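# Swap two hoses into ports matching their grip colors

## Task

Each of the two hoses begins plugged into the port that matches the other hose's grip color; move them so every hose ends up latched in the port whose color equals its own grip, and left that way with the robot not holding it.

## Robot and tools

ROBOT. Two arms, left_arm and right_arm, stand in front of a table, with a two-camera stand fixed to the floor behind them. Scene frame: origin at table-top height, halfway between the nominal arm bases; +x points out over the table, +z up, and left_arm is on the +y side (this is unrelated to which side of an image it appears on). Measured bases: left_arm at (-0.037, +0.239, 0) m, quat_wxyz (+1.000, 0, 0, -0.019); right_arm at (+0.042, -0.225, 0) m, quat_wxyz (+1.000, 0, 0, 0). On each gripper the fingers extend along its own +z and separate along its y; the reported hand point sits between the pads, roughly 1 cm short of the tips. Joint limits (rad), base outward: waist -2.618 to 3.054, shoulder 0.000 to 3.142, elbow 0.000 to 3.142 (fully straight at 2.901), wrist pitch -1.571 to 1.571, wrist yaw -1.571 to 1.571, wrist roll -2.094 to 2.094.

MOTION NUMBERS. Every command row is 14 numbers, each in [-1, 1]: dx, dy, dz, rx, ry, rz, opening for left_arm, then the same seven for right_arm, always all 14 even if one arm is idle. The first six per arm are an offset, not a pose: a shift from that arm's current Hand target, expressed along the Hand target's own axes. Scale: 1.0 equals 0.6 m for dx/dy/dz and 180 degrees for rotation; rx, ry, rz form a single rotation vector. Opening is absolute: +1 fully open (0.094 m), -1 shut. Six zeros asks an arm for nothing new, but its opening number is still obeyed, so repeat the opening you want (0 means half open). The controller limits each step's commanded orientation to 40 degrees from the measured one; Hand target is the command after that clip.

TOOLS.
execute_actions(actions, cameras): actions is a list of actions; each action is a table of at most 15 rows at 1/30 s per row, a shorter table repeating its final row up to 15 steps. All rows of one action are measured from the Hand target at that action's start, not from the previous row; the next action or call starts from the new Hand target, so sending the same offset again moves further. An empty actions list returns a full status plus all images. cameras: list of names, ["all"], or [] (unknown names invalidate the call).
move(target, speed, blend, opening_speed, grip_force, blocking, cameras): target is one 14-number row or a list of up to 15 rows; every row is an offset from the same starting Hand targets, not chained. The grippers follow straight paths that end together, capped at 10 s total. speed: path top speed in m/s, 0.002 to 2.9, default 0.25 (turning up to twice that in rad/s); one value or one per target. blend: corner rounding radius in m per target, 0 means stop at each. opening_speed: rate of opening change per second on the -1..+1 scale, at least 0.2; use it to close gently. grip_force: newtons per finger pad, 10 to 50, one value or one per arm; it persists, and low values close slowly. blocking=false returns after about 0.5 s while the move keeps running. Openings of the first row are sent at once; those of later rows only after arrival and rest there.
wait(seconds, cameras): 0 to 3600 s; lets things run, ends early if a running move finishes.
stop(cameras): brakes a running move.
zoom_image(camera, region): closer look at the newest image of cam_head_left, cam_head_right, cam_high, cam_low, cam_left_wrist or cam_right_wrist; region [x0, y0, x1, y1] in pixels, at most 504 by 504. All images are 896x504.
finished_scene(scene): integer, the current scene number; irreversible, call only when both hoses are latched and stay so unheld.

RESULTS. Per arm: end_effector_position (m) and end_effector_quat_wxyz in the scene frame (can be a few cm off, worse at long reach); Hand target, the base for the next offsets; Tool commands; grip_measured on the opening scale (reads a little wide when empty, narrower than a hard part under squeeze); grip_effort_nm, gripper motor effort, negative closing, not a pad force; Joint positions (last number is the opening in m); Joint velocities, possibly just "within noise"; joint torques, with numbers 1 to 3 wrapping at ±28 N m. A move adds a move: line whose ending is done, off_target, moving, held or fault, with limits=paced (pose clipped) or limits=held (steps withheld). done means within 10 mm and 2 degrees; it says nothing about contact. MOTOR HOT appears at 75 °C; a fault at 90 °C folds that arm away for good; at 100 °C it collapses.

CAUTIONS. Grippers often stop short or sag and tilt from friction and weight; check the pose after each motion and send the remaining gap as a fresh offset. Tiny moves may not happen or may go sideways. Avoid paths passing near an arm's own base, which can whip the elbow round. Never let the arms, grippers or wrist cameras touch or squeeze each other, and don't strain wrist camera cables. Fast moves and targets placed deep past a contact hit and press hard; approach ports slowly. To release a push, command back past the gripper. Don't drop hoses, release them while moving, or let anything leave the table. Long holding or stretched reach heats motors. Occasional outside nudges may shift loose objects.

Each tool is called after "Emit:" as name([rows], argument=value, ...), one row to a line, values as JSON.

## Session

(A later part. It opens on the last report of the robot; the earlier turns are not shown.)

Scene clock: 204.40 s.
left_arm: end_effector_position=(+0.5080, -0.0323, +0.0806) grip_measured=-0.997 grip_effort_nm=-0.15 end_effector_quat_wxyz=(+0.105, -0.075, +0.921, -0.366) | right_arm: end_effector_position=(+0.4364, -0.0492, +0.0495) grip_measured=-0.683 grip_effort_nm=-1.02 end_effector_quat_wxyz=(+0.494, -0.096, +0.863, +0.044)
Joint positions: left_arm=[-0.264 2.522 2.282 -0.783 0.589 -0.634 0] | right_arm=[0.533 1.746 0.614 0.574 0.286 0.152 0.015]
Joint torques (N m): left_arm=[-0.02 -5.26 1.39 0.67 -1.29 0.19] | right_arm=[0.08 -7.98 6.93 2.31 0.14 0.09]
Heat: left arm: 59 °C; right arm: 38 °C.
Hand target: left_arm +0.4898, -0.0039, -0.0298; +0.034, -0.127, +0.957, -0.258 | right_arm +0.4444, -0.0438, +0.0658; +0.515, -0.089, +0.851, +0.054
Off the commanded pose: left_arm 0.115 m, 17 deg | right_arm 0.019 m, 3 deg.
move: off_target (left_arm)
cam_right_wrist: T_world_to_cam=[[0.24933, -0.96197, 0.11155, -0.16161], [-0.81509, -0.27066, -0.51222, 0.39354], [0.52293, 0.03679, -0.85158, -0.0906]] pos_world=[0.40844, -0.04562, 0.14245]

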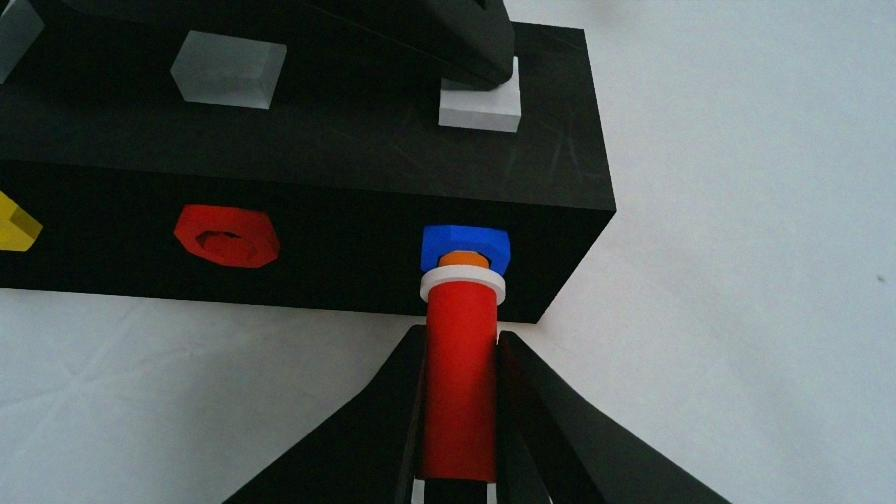

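Emit:
move(target=[0,0,0,0,0,0,-1,0.0472,-0.0032,-0.076,0,0,0,-1], speed=0.08, cameras=["cam_right_wrist"])

Scene clock: 207.40 s.
left_arm: end_effector_position=(+0.5079, -0.0324, +0.0806) grip_measured=-0.997 grip_effort_nm=-0.16 end_effector_quat_wxyz=(+0.107, -0.074, +0.921, -0.367) | right_arm: end_effector_position=(+0.3987, -0.0553, +0.0624) grip_measured=-0.683 grip_effort_nm=-1.02 end_effector_quat_wxyz=(+0.519, -0.090, +0.848, +0.056)
Joint positions: left_arm=[-0.264 2.517 2.273 -0.774 0.59 -0.634 0] | right_arm=[0.588 1.601 0.445 0.652 0.331 0.179 0.015]
Joint torques (N m): left_arm=[-0.17 -5.27 1.17 0.66 -1.25 0.16] | right_arm=[0.79 -7.47 4.1 1.86 0.25 0.11]
Heat: left arm: 58 °C; right arm: 38 °C.
Hand target: left_arm +0.4898, -0.0039, -0.0299; +0.033, -0.127, +0.957, -0.258 | right_arm +0.3924, -0.0569, +0.0618; +0.515, -0.089, +0.851, +0.054
Off the commanded pose: left_arm 0.115 m, 17 deg | right_arm 0.007 m, 1 deg.
move: done
cam_right_wrist: T_world_to_cam=[[0.24662, -0.96469, 0.09248, -0.15737], [-0.7853, -0.25485, -0.56423, 0.36012], [0.56788, 0.06652, -0.82042, -0.07789]] pos_world=[0.36585, -0.05485, 0.15384]

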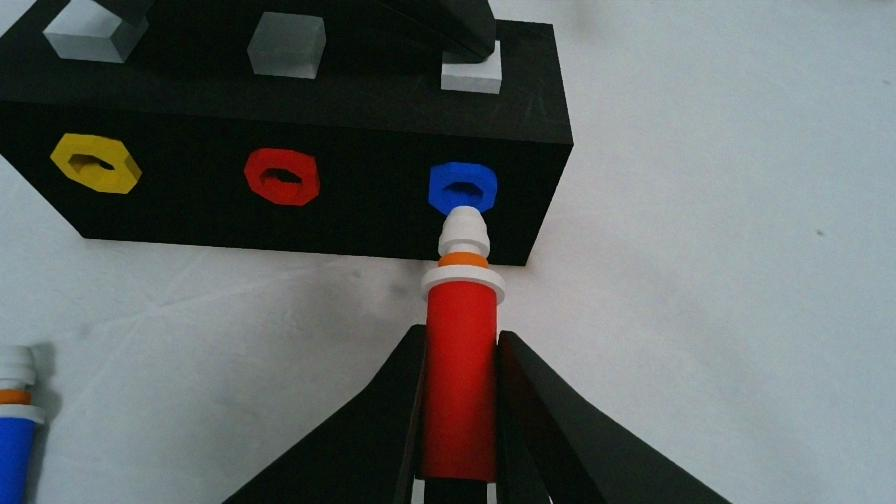

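Emit:
move([
  [-0.0168,-0.187,-0.219,0,0,0,-1,0,0,0,0,0,0,-1],
  [0.143,0.0985,-0.4995,0,0,0,-1,0,0,0,0,0,0,-1],
  [0.175,0.214,-0.316,0.155,-0.316,0.4015,-1,0.0137,0.0915,0.0097,0,0,0,-1],
], speed=[0.08,0.25,0.2], blend=[0.0,0.03,0], cameras=["cam_left_wrist","cam_right_wrist"])

Scene clock: 221.93 s.
left_arm: end_effector_position=(+0.3373, +0.1673, +0.0731) grip_measured=-0.997 grip_effort_nm=-0.15 end_effector_quat_wxyz=(+0.617, +0.347, +0.640, -0.299) | right_arm: end_effector_position=(+0.3830, -0.0044, +0.0603) grip_measured=-0.683 grip_effort_nm=-1.02 end_effector_quat_wxyz=(+0.525, -0.088, +0.844, +0.064)
Joint positions: left_arm=[0.288 2.099 0.512 1.423 1.194 0.199 0] | right_arm=[0.778 1.682 0.514 0.645 0.491 0.283 0.015]
Joint torques (N m): left_arm=[0.31 -5.9 2.5 2.24 0.05 -0.21] | right_arm=[0.7 -4.44 6.53 1.73 0.37 0.14]
Heat: left arm: 55 °C; right arm: 37 °C.
Hand target: left_arm +0.3347, +0.1678, +0.0699; +0.615, +0.344, +0.641, -0.304 | right_arm +0.3824, -0.0030, +0.0520; +0.515, -0.089, +0.851, +0.054
Off the commanded pose: left_arm 0.004 m, 1 deg | right_arm 0.009 m, 2 deg.
elbow stopped short (left arm): the move would have taken joint 3 (elbow) straighter than the controller allows.
move: done
cam_left_wrist: T_world_to_cam=[[-0.80532, -0.59163, 0.03791, 0.37169], [-0.33403, 0.39999, -0.85348, 0.13343], [0.48978, -0.69999, -0.51974, 0.08753]] pos_world=[0.30103, 0.2278, 0.14528]
cam_right_wrist: T_world_to_cam=[[0.24922, -0.96521, 0.07916, -0.10434], [-0.77659, -0.24801, -0.57913, 0.35713], [0.57862, 0.08286, -0.81138, -0.07869]] pos_world=[0.34888, -0.00562, 0.15124]

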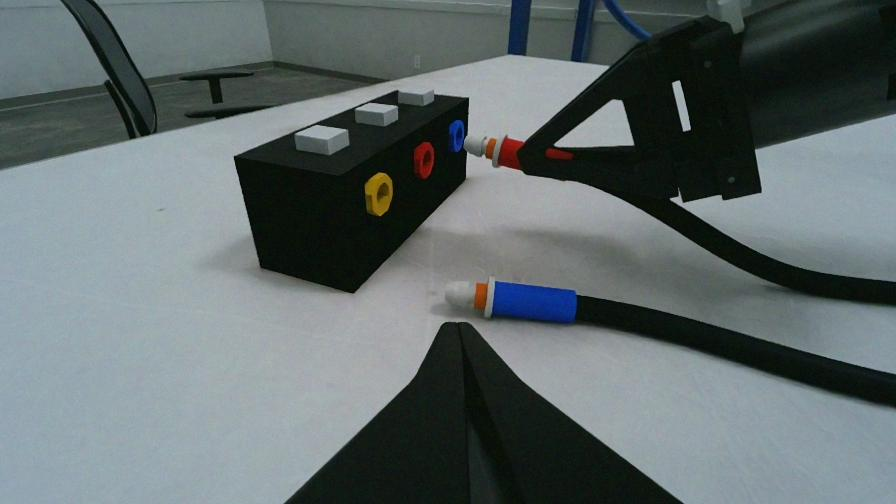

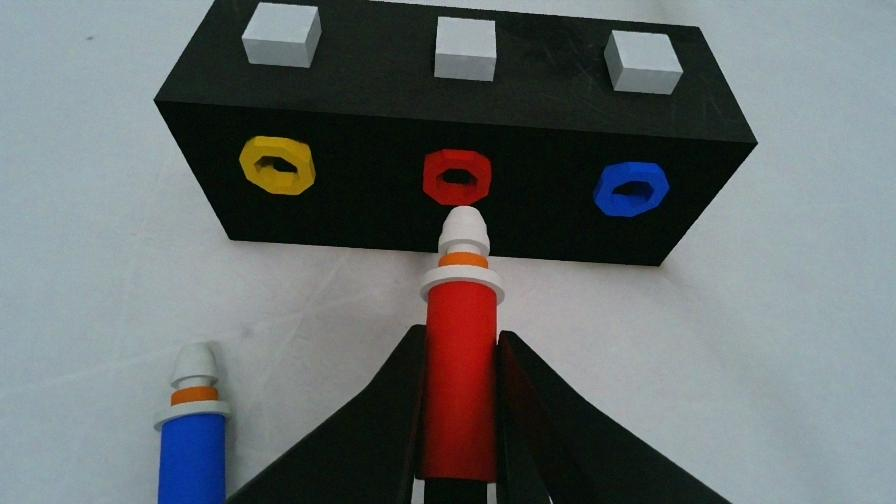

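Emit:
zoom_image(camera="cam_left_wrist", region=[380, 90, 580, 230])

Scaled by 2.520 from the camera's image (finer frame: 1280x720).

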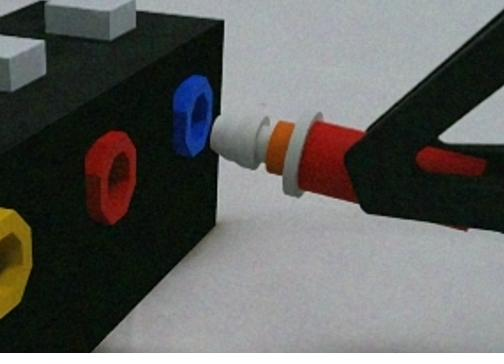

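Emit:
move(target="[0,0,0,0,0,0,-1,0,0,0,0,0,0,-1],[0,0,0,0,0,0,-1,0.0168,0.0007,0.0143,0,0,0,-1]]", speed=0.06, cameras=["cam_left_wrist","cam_right_wrist"])

Emit:
zoom_image(camera="cam_left_wrist", region=[380, 90, 580, 230])


Scaled by 2.520 from the camera's image (finer frame: 1280x720).

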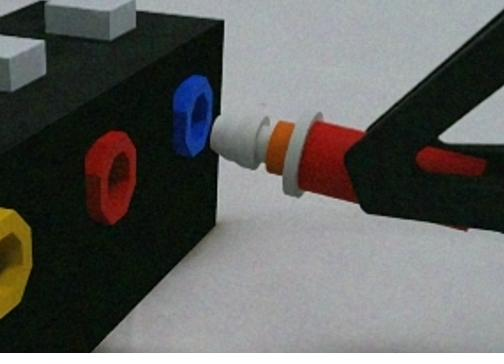

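Emit:
move(target=[0,0,0,0,0,0,-1,0.0168,0.0007,0.0143,0,0,0,-1], speed=0.06, cameras=["cam_left_wrist","cam_right_wrist"])

Emit:
zoom_image(camera="cam_left_wrist", region=[380, 90, 580, 230])

Scene clock: 231.33 s.
left_arm: end_effector_position=(+0.3373, +0.1673, +0.0734) grip_measured=-0.997 grip_effort_nm=-0.15 end_effector_quat_wxyz=(+0.617, +0.347, +0.640, -0.299) | right_arm: end_effector_position=(+0.3854, -0.0020, +0.0477) grip_measured=-0.683 grip_effort_nm=-1.02 end_effector_quat_wxyz=(+0.523, -0.089, +0.845, +0.062)
Joint positions: left_arm=[0.288 2.099 0.512 1.425 1.194 0.197 0] | right_arm=[0.778 1.746 0.516 0.701 0.491 0.283 0.015]
Joint torques (N m): left_arm=[0.31 -5.91 2.45 2.22 0.05 -0.21] | right_arm=[0.35 -4.59 5.81 1.9 0.34 0.12]
Heat: left arm: 53 °C; right arm: 37 °C.
Hand target: left_arm +0.3347, +0.1678, +0.0699; +0.615, +0.344, +0.641, -0.304 | right_arm +0.3851, -0.0019, +0.0390; +0.515, -0.089, +0.851, +0.054
Off the commanded pose: left_arm 0.004 m, 1 deg | right_arm 0.009 m, 1 deg.
move: done
cam_left_wrist: T_world_to_cam=[[-0.80527, -0.5917, 0.03771, 0.37171], [-0.33353, 0.39949, -0.85391, 0.13363], [0.49019, -0.70021, -0.51906, 0.08746]] pos_world=[0.30103, 0.2278, 0.14549]
cam_right_wrist: T_world_to_cam=[[0.24962, -0.96485, 0.08223, -0.10201], [-0.77908, -0.25053, -0.57469, 0.35298], [0.57509, 0.07939, -0.81423, -0.08905]] pos_world=[0.35167, -0.00293, 0.13874]

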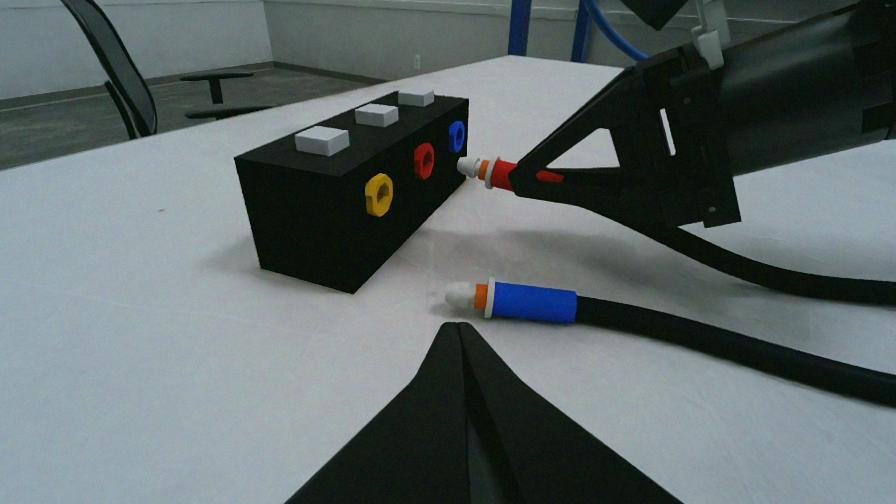

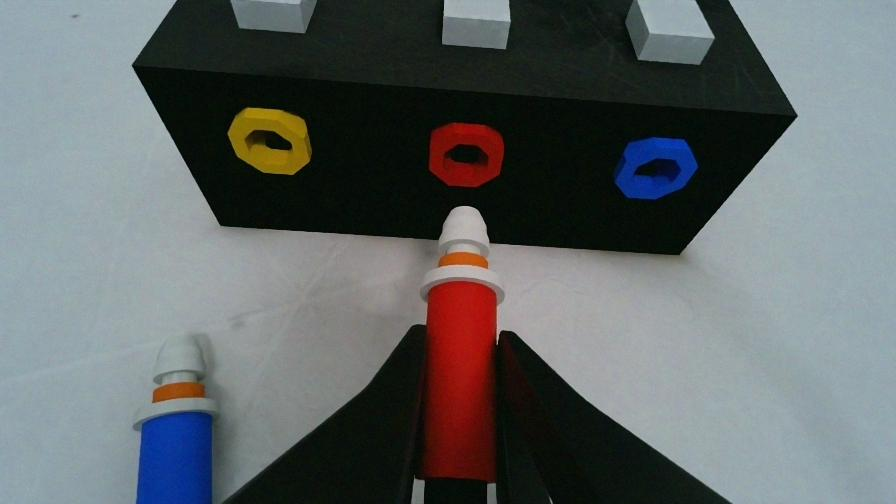

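Scaled by 2.520 from the camera's image (finer frame: 1280x720).

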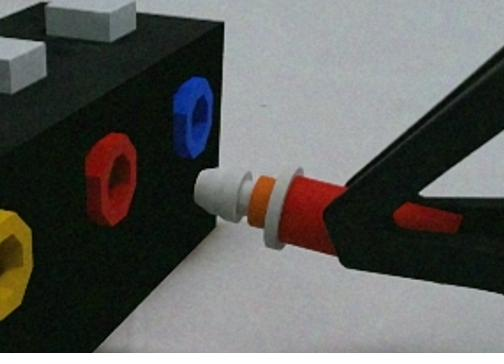

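Emit:
move(target=[0,0,0,0,0,0,-1,-0.0167,0.0033,0.0143,0.0148,0.03,0.0077,-1], speed=0.06, cameras=["cam_left_wrist","cam_right_wrist"])

Emit:
zoom_image(camera="cam_left_wrist", region=[380, 90, 580, 230])

Scene clock: 239.57 s.
left_arm: end_effector_position=(+0.3373, +0.1673, +0.0734) grip_measured=-0.997 grip_effort_nm=-0.15 end_effector_quat_wxyz=(+0.617, +0.347, +0.640, -0.299) | right_arm: end_effector_position=(+0.3904, +0.0028, +0.0395) grip_measured=-0.683 grip_effort_nm=-1.02 end_effector_quat_wxyz=(+0.471, -0.080, +0.878, +0.040)
Joint positions: left_arm=[0.288 2.099 0.512 1.425 1.194 0.197 0] | right_arm=[0.778 1.746 0.647 0.42 0.491 0.357 0.015]
Joint torques (N m): left_arm=[0.24 -5.83 2.55 2.23 0.07 -0.19] | right_arm=[-0.49 -6.57 7.25 1.77 0.44 0.16]
Heat: left arm: 51 °C; right arm: 37 °C.
Hand target: left_arm +0.3347, +0.1678, +0.0699; +0.615, +0.344, +0.641, -0.304 | right_arm +0.3966, +0.0025, +0.0438; +0.475, -0.070, +0.876, +0.036
Off the commanded pose: left_arm 0.004 m, 1 deg | right_arm 0.008 m, 1 deg.
move: done
cam_left_wrist: T_world_to_cam=[[-0.80527, -0.5917, 0.03771, 0.37171], [-0.33353, 0.39949, -0.85391, 0.13363], [0.49019, -0.70021, -0.51906, 0.08746]] pos_world=[0.30103, 0.2278, 0.14549]
cam_right_wrist: T_world_to_cam=[[0.22439, -0.96979, 0.09569, -0.08858], [-0.85046, -0.24282, -0.46665, 0.37699], [0.47579, 0.02333, -0.87925, -0.0574]] pos_world=[0.3678, 0.00697, 0.13393]

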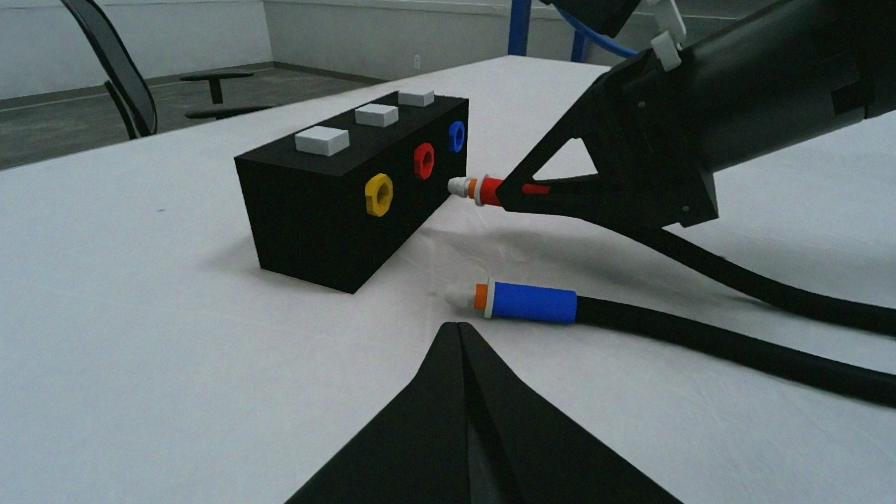

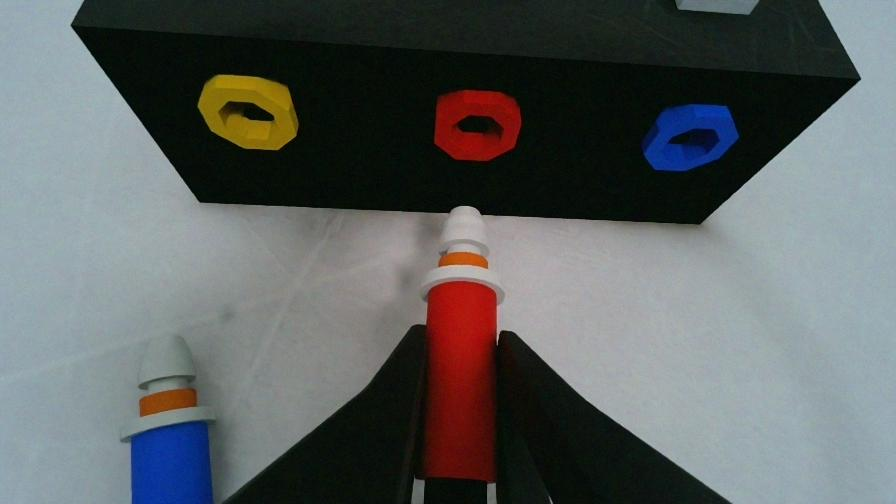

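Scaled by 2.520 from the camera's image (finer frame: 1280x720).

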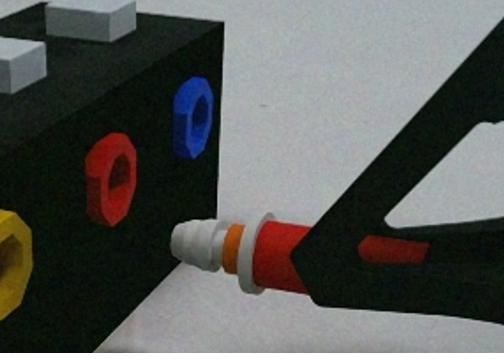

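Emit:
move(target=[0,0,0,0,0,0,-1,-0.0225,-0.0063,-0.0117,0,0,0,-1], speed=0.06, cameras=["cam_left_wrist","cam_right_wrist"])

Emit:
zoom_image(camera="cam_left_wrist", region=[380, 90, 580, 230])

Scene clock: 243.67 s.
left_arm: end_effector_position=(+0.3373, +0.1673, +0.0734) grip_measured=-0.997 grip_effort_nm=-0.16 end_effector_quat_wxyz=(+0.617, +0.347, +0.640, -0.299) | right_arm: end_effector_position=(+0.3911, -0.0033, +0.0398) grip_measured=-0.683 grip_effort_nm=-1.02 end_effector_quat_wxyz=(+0.459, -0.080, +0.884, +0.028)
Joint positions: left_arm=[0.288 2.099 0.512 1.425 1.194 0.197 0] | right_arm=[0.766 1.731 0.664 0.353 0.491 0.357 0.015]
Joint torques (N m): left_arm=[0.34 -5.89 2.52 2.25 0.06 -0.22] | right_arm=[-0.57 -9.55 7.32 1.7 0.33 0.05]
Heat: left arm: 51 °C; right arm: 37 °C.
Hand target: left_arm +0.3347, +0.1678, +0.0699; +0.615, +0.344, +0.641, -0.304 | right_arm +0.3987, -0.0009, +0.0591; +0.475, -0.070, +0.876, +0.037
Off the commanded pose: left_arm 0.004 m, 1 deg | right_arm 0.021 m, 3 deg.
move: off_target (right_arm)
cam_left_wrist: T_world_to_cam=[[-0.80527, -0.5917, 0.03771, 0.37171], [-0.33353, 0.39949, -0.85391, 0.13363], [0.49019, -0.70021, -0.51906, 0.08746]] pos_world=[0.30103, 0.2278, 0.14549]
cam_right_wrist: T_world_to_cam=[[0.21527, -0.96999, 0.11303, -0.09181], [-0.86444, -0.24312, -0.44004, 0.38058], [0.45432, -0.00298, -0.89083, -0.04861]] pos_world=[0.37084, 0.00332, 0.13454]

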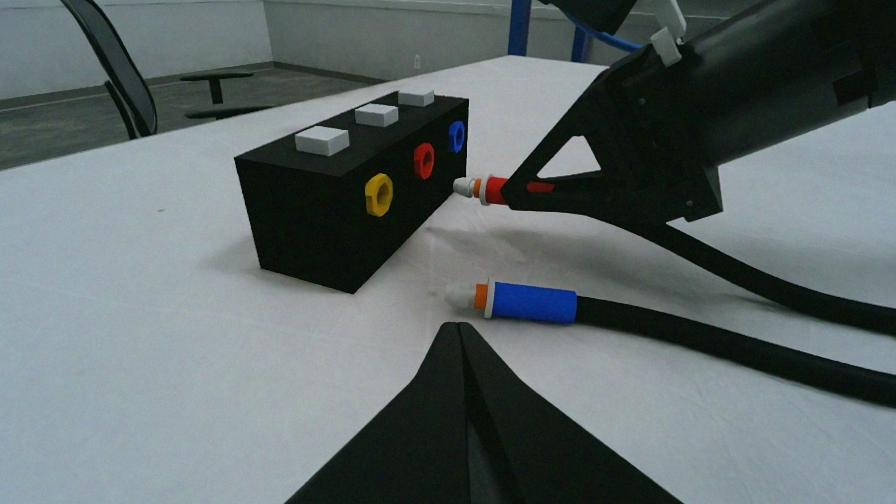

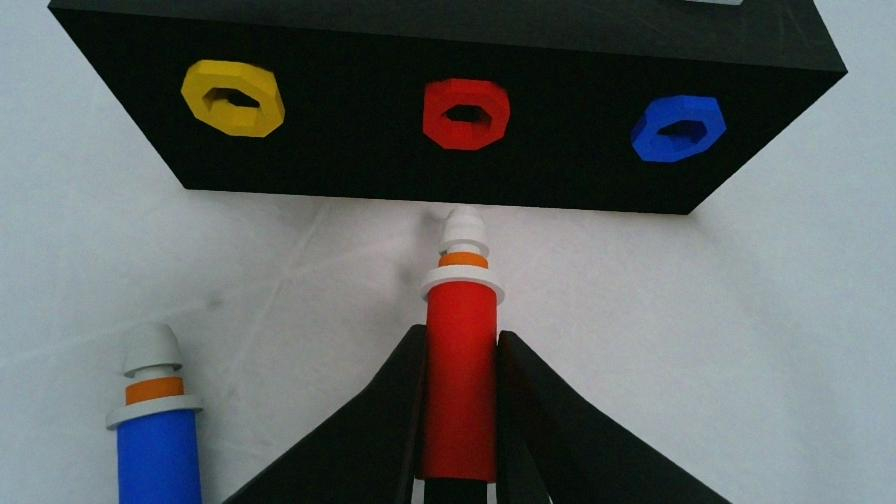

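Scaled by 2.520 from the camera's image (finer frame: 1280x720).

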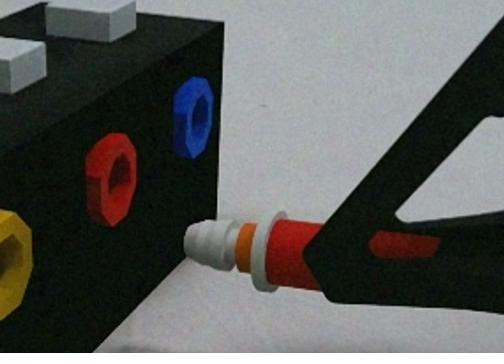

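Emit:
move(target=[0,0,0,0,0,0,-1,-0.0182,0.001,-0.0118,0,-0.012,0,-1], speed=0.06, cameras=["cam_left_wrist","cam_right_wrist"])

Emit:
zoom_image(camera="cam_left_wrist", region=[380, 90, 580, 230])

Scene clock: 246.70 s.
left_arm: end_effector_position=(+0.3373, +0.1673, +0.0734) grip_measured=-0.997 grip_effort_nm=-0.15 end_effector_quat_wxyz=(+0.617, +0.347, +0.640, -0.299) | right_arm: end_effector_position=(+0.3929, -0.0030, +0.0521) grip_measured=-0.683 grip_effort_nm=-1.02 end_effector_quat_wxyz=(+0.471, -0.076, +0.878, +0.032)
Joint positions: left_arm=[0.288 2.099 0.512 1.425 1.194 0.197 0] | right_arm=[0.766 1.699 0.664 0.352 0.498 0.352 0.015]
Joint torques (N m): left_arm=[0.38 -5.82 2.47 2.22 0.07 -0.2] | right_arm=[0.13 -9.39 6.91 1.92 0.47 0.02]
Heat: left arm: 50 °C; right arm: 37 °C.
Hand target: left_arm +0.3347, +0.1678, +0.0699; +0.615, +0.344, +0.641, -0.304 | right_arm +0.3986, -0.0002, +0.0721; +0.492, -0.069, +0.867, +0.038
Off the commanded pose: left_arm 0.004 m, 1 deg | right_arm 0.021 m, 3 deg.
move: off_target (right_arm)
cam_left_wrist: T_world_to_cam=[[-0.80527, -0.5917, 0.03771, 0.37171], [-0.33353, 0.39949, -0.85391, 0.13363], [0.49019, -0.70021, -0.51906, 0.08746]] pos_world=[0.30103, 0.2278, 0.14549]
cam_right_wrist: T_world_to_cam=[[0.20972, -0.9721, 0.10511, -0.09077], [-0.85343, -0.23445, -0.46549, 0.38473], [0.47715, 0.00792, -0.87879, -0.04801]] pos_world=[0.37029, 0.00235, 0.14644]

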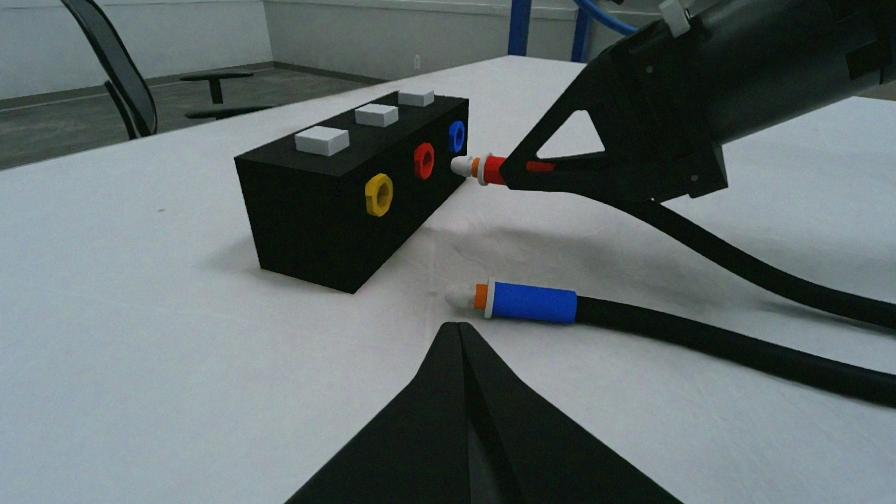

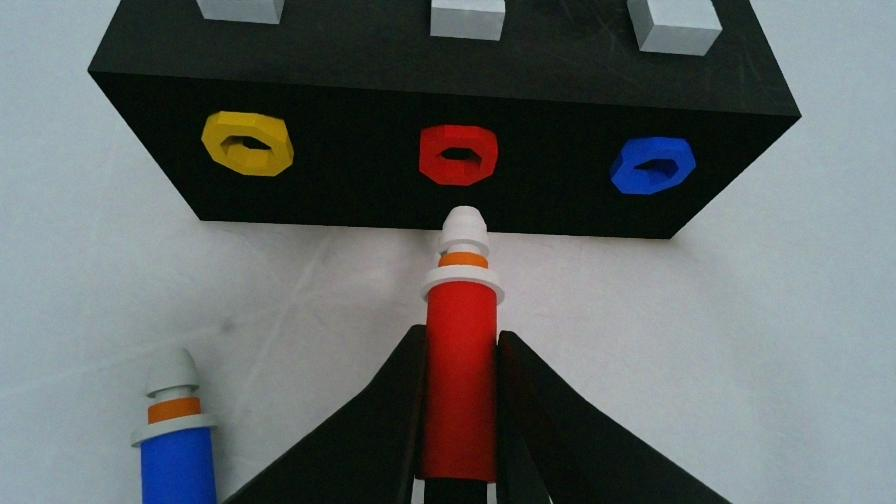

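Scaled by 2.520 from the camera's image (finer frame: 1280x720).

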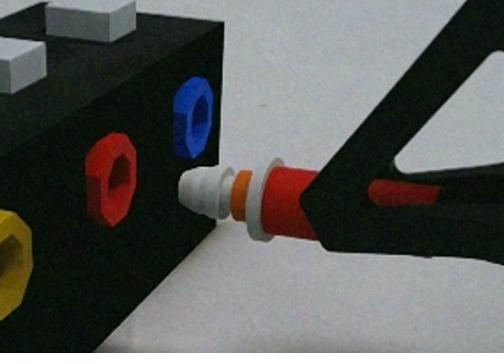

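Emit:
move(target=[0,0,0,0,0,0,-1,-0.0223,0.005,0.0375,0,0,0,-1], speed=0.04, cameras=["cam_left_wrist","cam_right_wrist"])

Emit:
zoom_image(camera="cam_left_wrist", region=[380, 90, 580, 230])

Scene clock: 251.07 s.
left_arm: end_effector_position=(+0.3373, +0.1673, +0.0734) grip_measured=-0.997 grip_effort_nm=-0.15 end_effector_quat_wxyz=(+0.617, +0.347, +0.640, -0.299) | right_arm: end_effector_position=(+0.4130, +0.0028, +0.0670) grip_measured=-0.683 grip_effort_nm=-1.02 end_effector_quat_wxyz=(+0.484, -0.073, +0.872, +0.034)
Joint positions: left_arm=[0.288 2.099 0.512 1.425 1.194 0.197 0] | right_arm=[0.739 1.722 0.737 0.341 0.488 0.325 0.015]
Joint torques (N m): left_arm=[0.31 -5.9 2.45 2.22 0.05 -0.2] | right_arm=[-0.99 -5.61 8.5 2.1 0.2 -0.02]
Heat: left arm: 49 °C; right arm: 38 °C.
Hand target: left_arm +0.3347, +0.1678, +0.0699; +0.615, +0.344, +0.641, -0.304 | right_arm +0.4240, +0.0067, +0.0719; +0.492, -0.069, +0.867, +0.038
Off the commanded pose: left_arm 0.004 m, 1 deg | right_arm 0.013 m, 1 deg.
move: off_target (right_arm)
cam_left_wrist: T_world_to_cam=[[-0.80527, -0.5917, 0.03771, 0.37171], [-0.33353, 0.39949, -0.85391, 0.13363], [0.49019, -0.70021, -0.51906, 0.08746]] pos_world=[0.30103, 0.2278, 0.14549]
cam_right_wrist: T_world_to_cam=[[0.2031, -0.9738, 0.10232, -0.08789], [-0.84091, -0.227, -0.49126, 0.40658], [0.50161, 0.01373, -0.86498, -0.0556]] pos_world=[0.38764, 0.00747, 0.16064]

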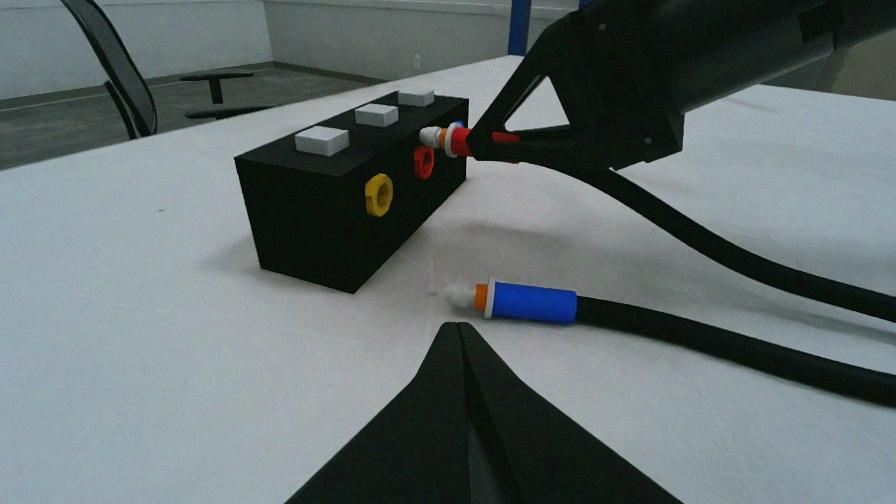

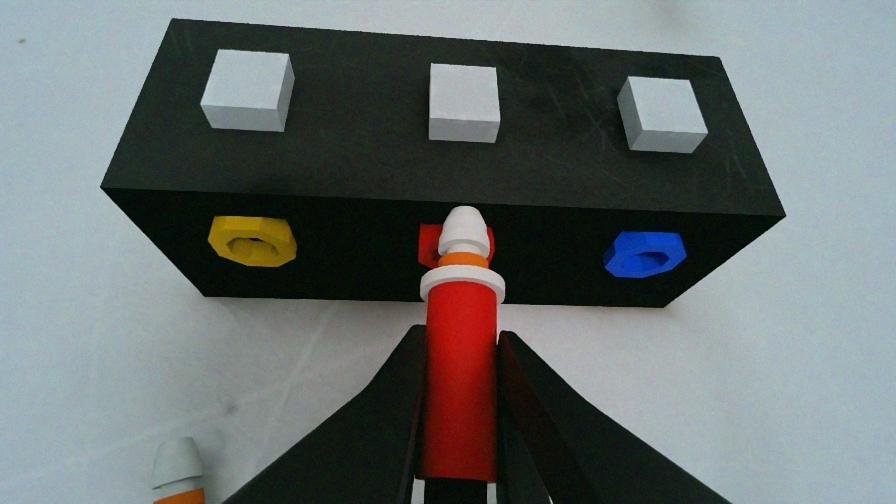

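Scaled by 2.520 from the camera's image (finer frame: 1280x720).

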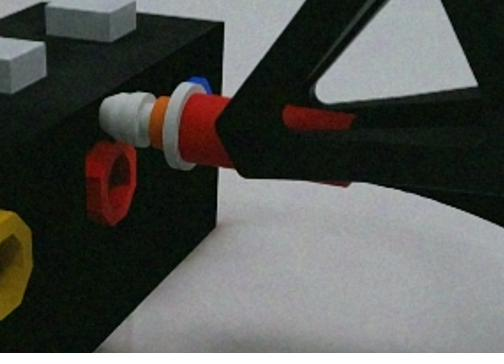

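Emit:
move(target=[0,0,0,0,0,0,-1,0.0402,0.001,-0.0055,0,0,0,-1], speed=0.04, cameras=["cam_left_wrist","cam_right_wrist"])

Emit:
zoom_image(camera="cam_left_wrist", region=[380, 90, 580, 230])

Scene clock: 255.40 s.
left_arm: end_effector_position=(+0.3373, +0.1673, +0.0734) grip_measured=-0.997 grip_effort_nm=-0.16 end_effector_quat_wxyz=(+0.617, +0.347, +0.640, -0.299) | right_arm: end_effector_position=(+0.4114, +0.0043, +0.0648) grip_measured=-0.683 grip_effort_nm=-1.02 end_effector_quat_wxyz=(+0.499, -0.067, +0.863, +0.042)
Joint positions: left_arm=[0.288 2.099 0.512 1.425 1.194 0.197 0] | right_arm=[0.75 1.737 0.699 0.433 0.503 0.327 0.015]
Joint torques (N m): left_arm=[0.34 -5.86 2.48 2.24 0.06 -0.21] | right_arm=[0.5 -5.09 5.2 2.05 0.29 0.13]
Heat: left arm: 49 °C; right arm: 38 °C.
Hand target: left_arm +0.3347, +0.1678, +0.0699; +0.615, +0.344, +0.641, -0.304 | right_arm +0.4088, +0.0049, +0.0529; +0.492, -0.069, +0.867, +0.038
Off the commanded pose: left_arm 0.004 m, 1 deg | right_arm 0.012 m, 1 deg.
move: off_target (right_arm)
cam_left_wrist: T_world_to_cam=[[-0.80527, -0.5917, 0.03771, 0.37171], [-0.33353, 0.39949, -0.85391, 0.13363], [0.49019, -0.70021, -0.51906, 0.08746]] pos_world=[0.30103, 0.2278, 0.14549]
cam_right_wrist: T_world_to_cam=[[0.19728, -0.97644, 0.08744, -0.08257], [-0.82402, -0.21348, -0.52481, 0.39972], [0.53111, 0.03148, -0.84672, -0.07011]] pos_world=[0.3829, 0.00691, 0.15763]

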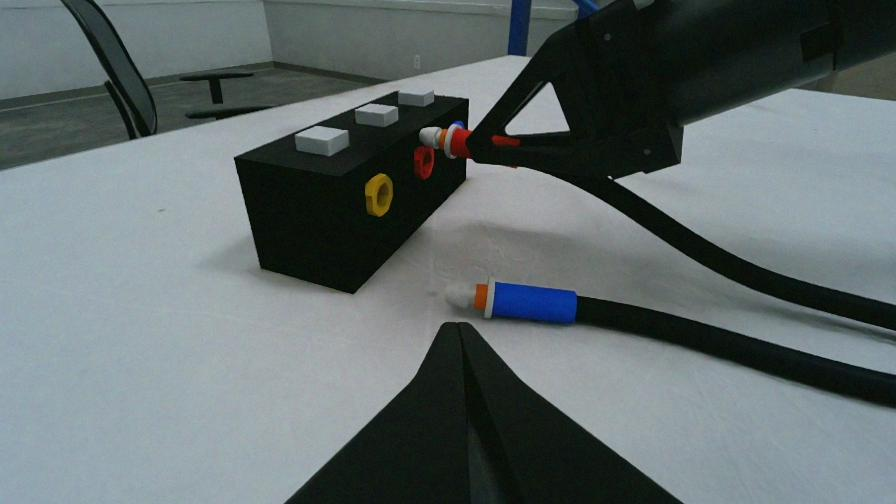

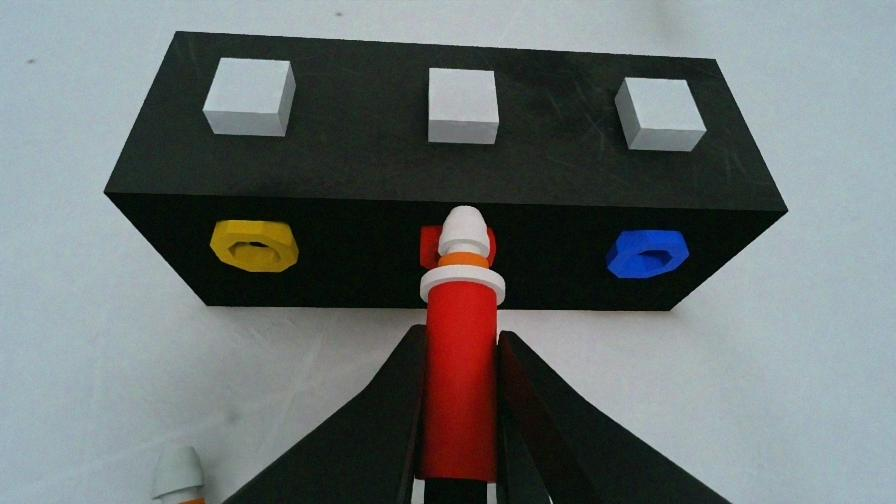

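Scaled by 2.520 from the camera's image (finer frame: 1280x720).

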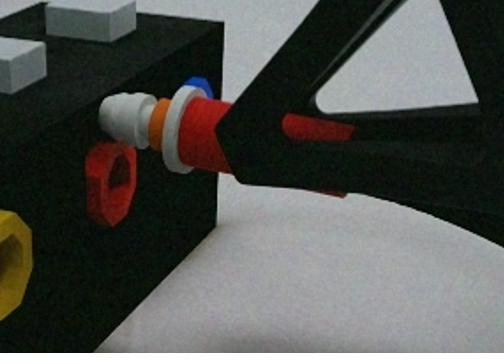

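Emit:
move([
  [0,0,0,0,0,0,-1,0.0132,-0.0018,-0.022,0,0,0,-1],
  [0,0,0,0,0,0,-1,0.0275,-0.001,-0.0135,0,0,0,-1],
], speed=0.05, cameras=["cam_left_wrist","cam_right_wrist"])

Emit:
zoom_image(camera="cam_left_wrist", region=[380, 90, 580, 230])

Scene clock: 260.27 s.
left_arm: end_effector_position=(+0.3373, +0.1673, +0.0734) grip_measured=-0.997 grip_effort_nm=-0.15 end_effector_quat_wxyz=(+0.617, +0.347, +0.640, -0.299) | right_arm: end_effector_position=(+0.3957, +0.0029, +0.0513) grip_measured=-0.683 grip_effort_nm=-1.02 end_effector_quat_wxyz=(+0.494, -0.071, +0.865, +0.044)
Joint positions: left_arm=[0.288 2.099 0.512 1.425 1.194 0.197 0] | right_arm=[0.777 1.737 0.637 0.478 0.513 0.346 0.015]
Joint torques (N m): left_arm=[0.34 -5.89 2.44 2.24 0.05 -0.19] | right_arm=[0.62 -5.12 4.93 2.13 0.44 0.12]
Heat: left arm: 48 °C; right arm: 38 °C.
Hand target: left_arm +0.3347, +0.1678, +0.0699; +0.615, +0.344, +0.641, -0.304 | right_arm +0.3937, +0.0018, +0.0429; +0.492, -0.069, +0.867, +0.038
Off the commanded pose: left_arm 0.004 m, 1 deg | right_arm 0.009 m, 1 deg.
move: done
cam_left_wrist: T_world_to_cam=[[-0.80527, -0.5917, 0.03771, 0.37171], [-0.33353, 0.39949, -0.85391, 0.13363], [0.49019, -0.70021, -0.51906, 0.08746]] pos_world=[0.30103, 0.2278, 0.14549]
cam_right_wrist: T_world_to_cam=[[0.20762, -0.97448, 0.08539, -0.08361], [-0.8279, -0.22154, -0.51527, 0.38047], [0.52104, 0.03629, -0.85276, -0.06879]] pos_world=[0.36819, 0.00531, 0.14452]

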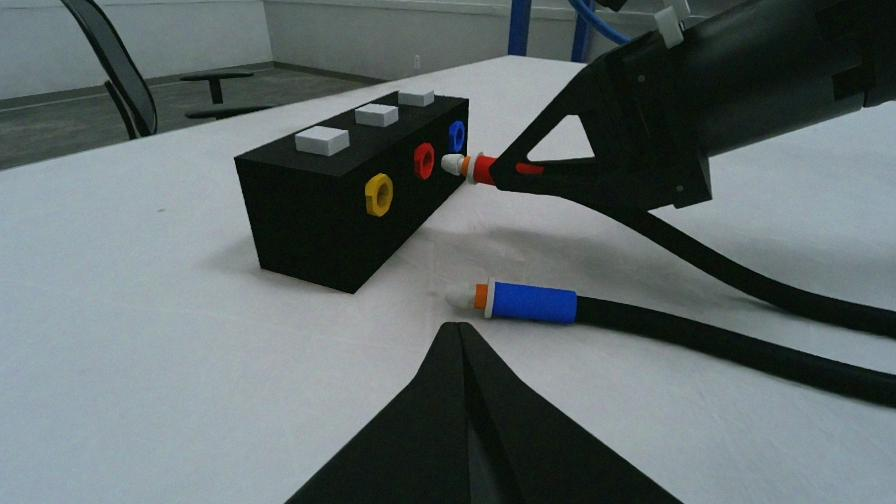

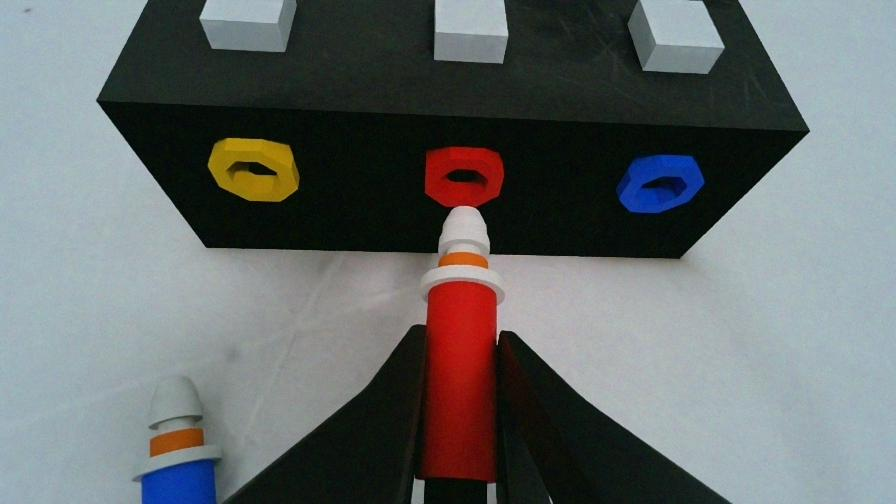

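Scaled by 2.520 from the camera's image (finer frame: 1280x720).

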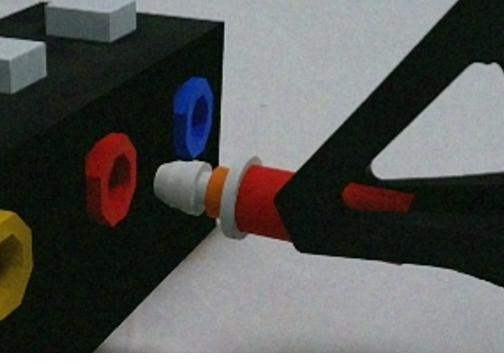

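Emit:
move(target=[0,0,0,0,0,0,-1,-0.0143,0.002,0.0173,0,0,0,-1], speed=0.04, cameras=["cam_left_wrist","cam_right_wrist"])

Emit:
zoom_image(camera="cam_left_wrist", region=[380, 90, 580, 230])

Scene clock: 265.03 s.
left_arm: end_effector_position=(+0.3373, +0.1673, +0.0734) grip_measured=-0.997 grip_effort_nm=-0.16 end_effector_quat_wxyz=(+0.617, +0.347, +0.640, -0.299) | right_arm: end_effector_position=(+0.4008, +0.0031, +0.0467) grip_measured=-0.683 grip_effort_nm=-1.02 end_effector_quat_wxyz=(+0.492, -0.068, +0.867, +0.040)
Joint positions: left_arm=[0.288 2.099 0.512 1.425 1.194 0.197 0] | right_arm=[0.768 1.766 0.656 0.48 0.513 0.346 0.015]
Joint torques (N m): left_arm=[0.29 -5.87 2.44 2.24 0.05 -0.2] | right_arm=[-0.58 -5.24 7.09 1.99 0.24 0]
Heat: left arm: 48 °C; right arm: 38 °C.
Hand target: left_arm +0.3347, +0.1678, +0.0699; +0.615, +0.344, +0.641, -0.304 | right_arm +0.4067, +0.0051, +0.0449; +0.492, -0.069, +0.867, +0.038
Off the commanded pose: left_arm 0.004 m, 1 deg | right_arm 0.006 m, 0 deg.
move: done
cam_left_wrist: T_world_to_cam=[[-0.80527, -0.5917, 0.03771, 0.37171], [-0.33353, 0.39949, -0.85391, 0.13363], [0.49019, -0.70021, -0.51906, 0.08746]] pos_world=[0.30103, 0.2278, 0.14549]
cam_right_wrist: T_world_to_cam=[[0.19999, -0.97567, 0.0899, -0.08133], [-0.8328, -0.21761, -0.50902, 0.38406], [0.51619, 0.02693, -0.85605, -0.07334]] pos_world=[0.37397, 0.0062, 0.14003]

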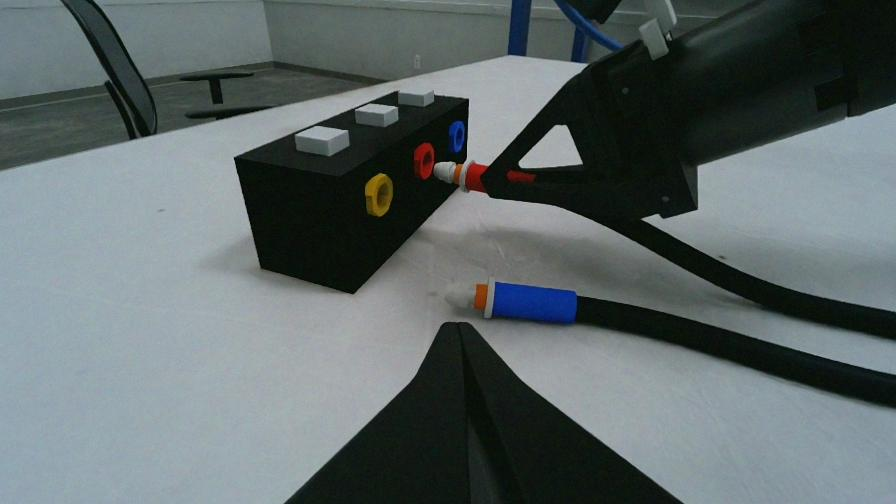

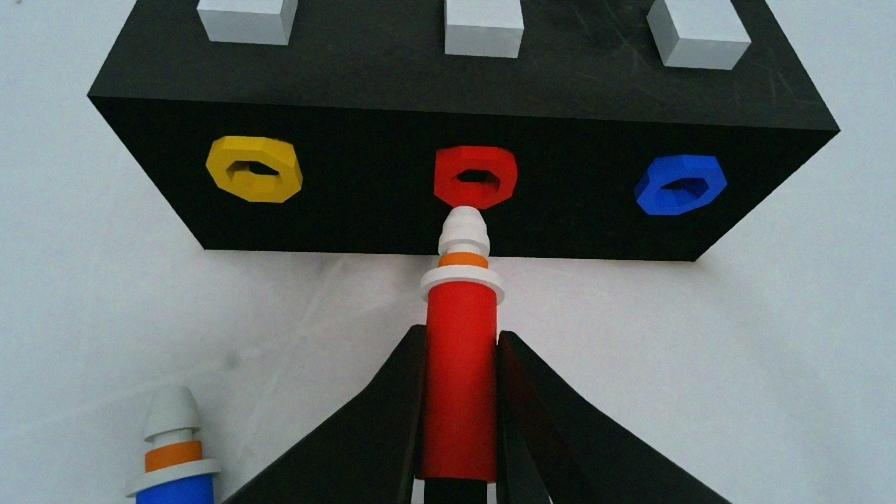

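Scaled by 2.520 from the camera's image (finer frame: 1280x720).

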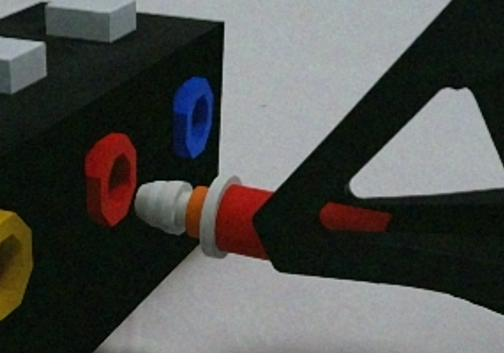

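Emit:
move(target=[0,0,0,0,0,0,-1,-0.0215,-0.0038,-0.0097,0,0,0,-1], speed=0.05, cameras=["cam_left_wrist","cam_right_wrist"])

Emit:
zoom_image(camera="cam_left_wrist", region=[380, 90, 580, 230])

Scene clock: 268.87 s.
left_arm: end_effector_position=(+0.3373, +0.1673, +0.0734) grip_measured=-0.997 grip_effort_nm=-0.15 end_effector_quat_wxyz=(+0.617, +0.347, +0.640, -0.299) | right_arm: end_effector_position=(+0.4022, -0.0004, +0.0439) grip_measured=-0.683 grip_effort_nm=-1.03 end_effector_quat_wxyz=(+0.481, -0.072, +0.873, +0.029)
Joint positions: left_arm=[0.288 2.099 0.512 1.425 1.194 0.197 0] | right_arm=[0.759 1.766 0.674 0.431 0.51 0.341 0.015]
Joint torques (N m): left_arm=[0.28 -5.82 2.48 2.24 0.05 -0.18] | right_arm=[-0.59 -9.18 7.21 1.78 0.19 -0.01]
Heat: left arm: 47 °C; right arm: 38 °C.
Hand target: left_arm +0.3347, +0.1678, +0.0699; +0.615, +0.344, +0.641, -0.304 | right_arm +0.4086, +0.0031, +0.0590; +0.492, -0.069, +0.867, +0.038
Off the commanded pose: left_arm 0.004 m, 1 deg | right_arm 0.017 m, 2 deg.
move: off_target (right_arm)
cam_left_wrist: T_world_to_cam=[[-0.80527, -0.5917, 0.03771, 0.37171], [-0.33353, 0.39949, -0.85391, 0.13363], [0.49019, -0.70021, -0.51906, 0.08746]] pos_world=[0.30103, 0.2278, 0.14549]
cam_right_wrist: T_world_to_cam=[[0.19769, -0.97412, 0.10957, -0.0847], [-0.84524, -0.226, -0.48424, 0.38691], [0.49647, 0.00312, -0.86805, -0.06796]] pos_world=[0.37752, 0.00515, 0.13764]

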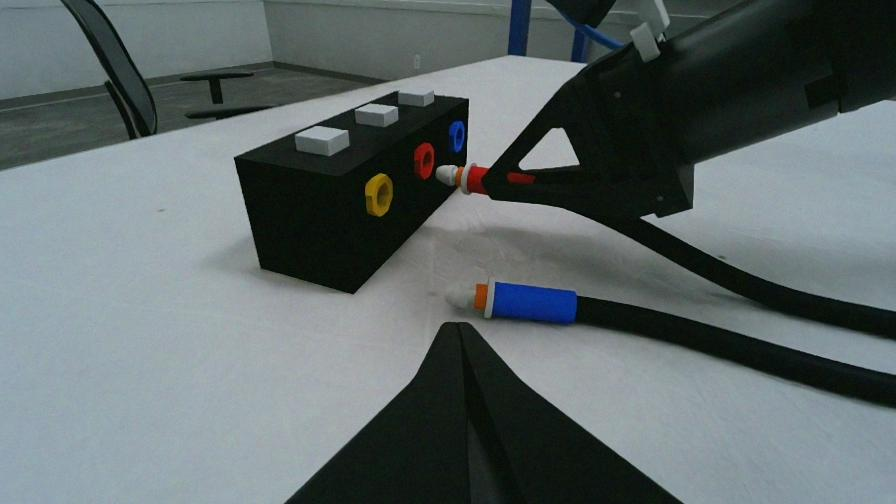

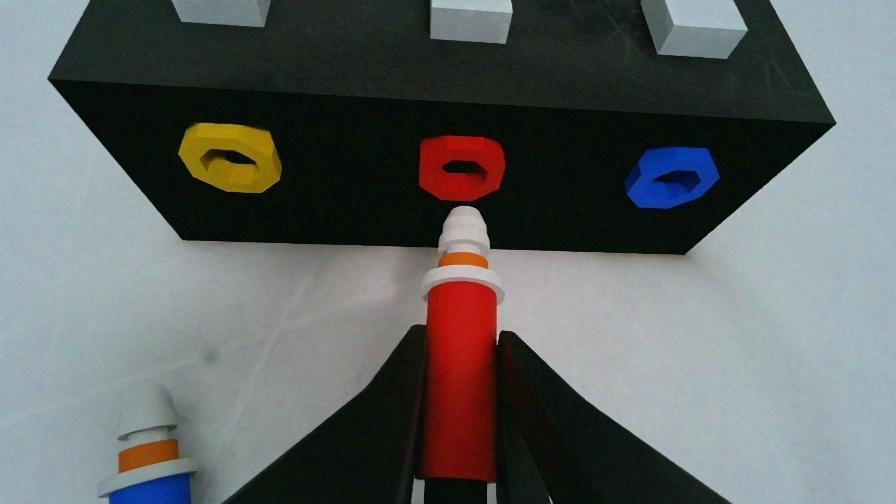

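Scaled by 2.520 from the camera's image (finer frame: 1280x720).

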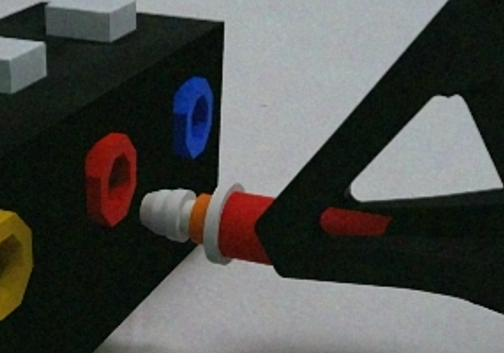

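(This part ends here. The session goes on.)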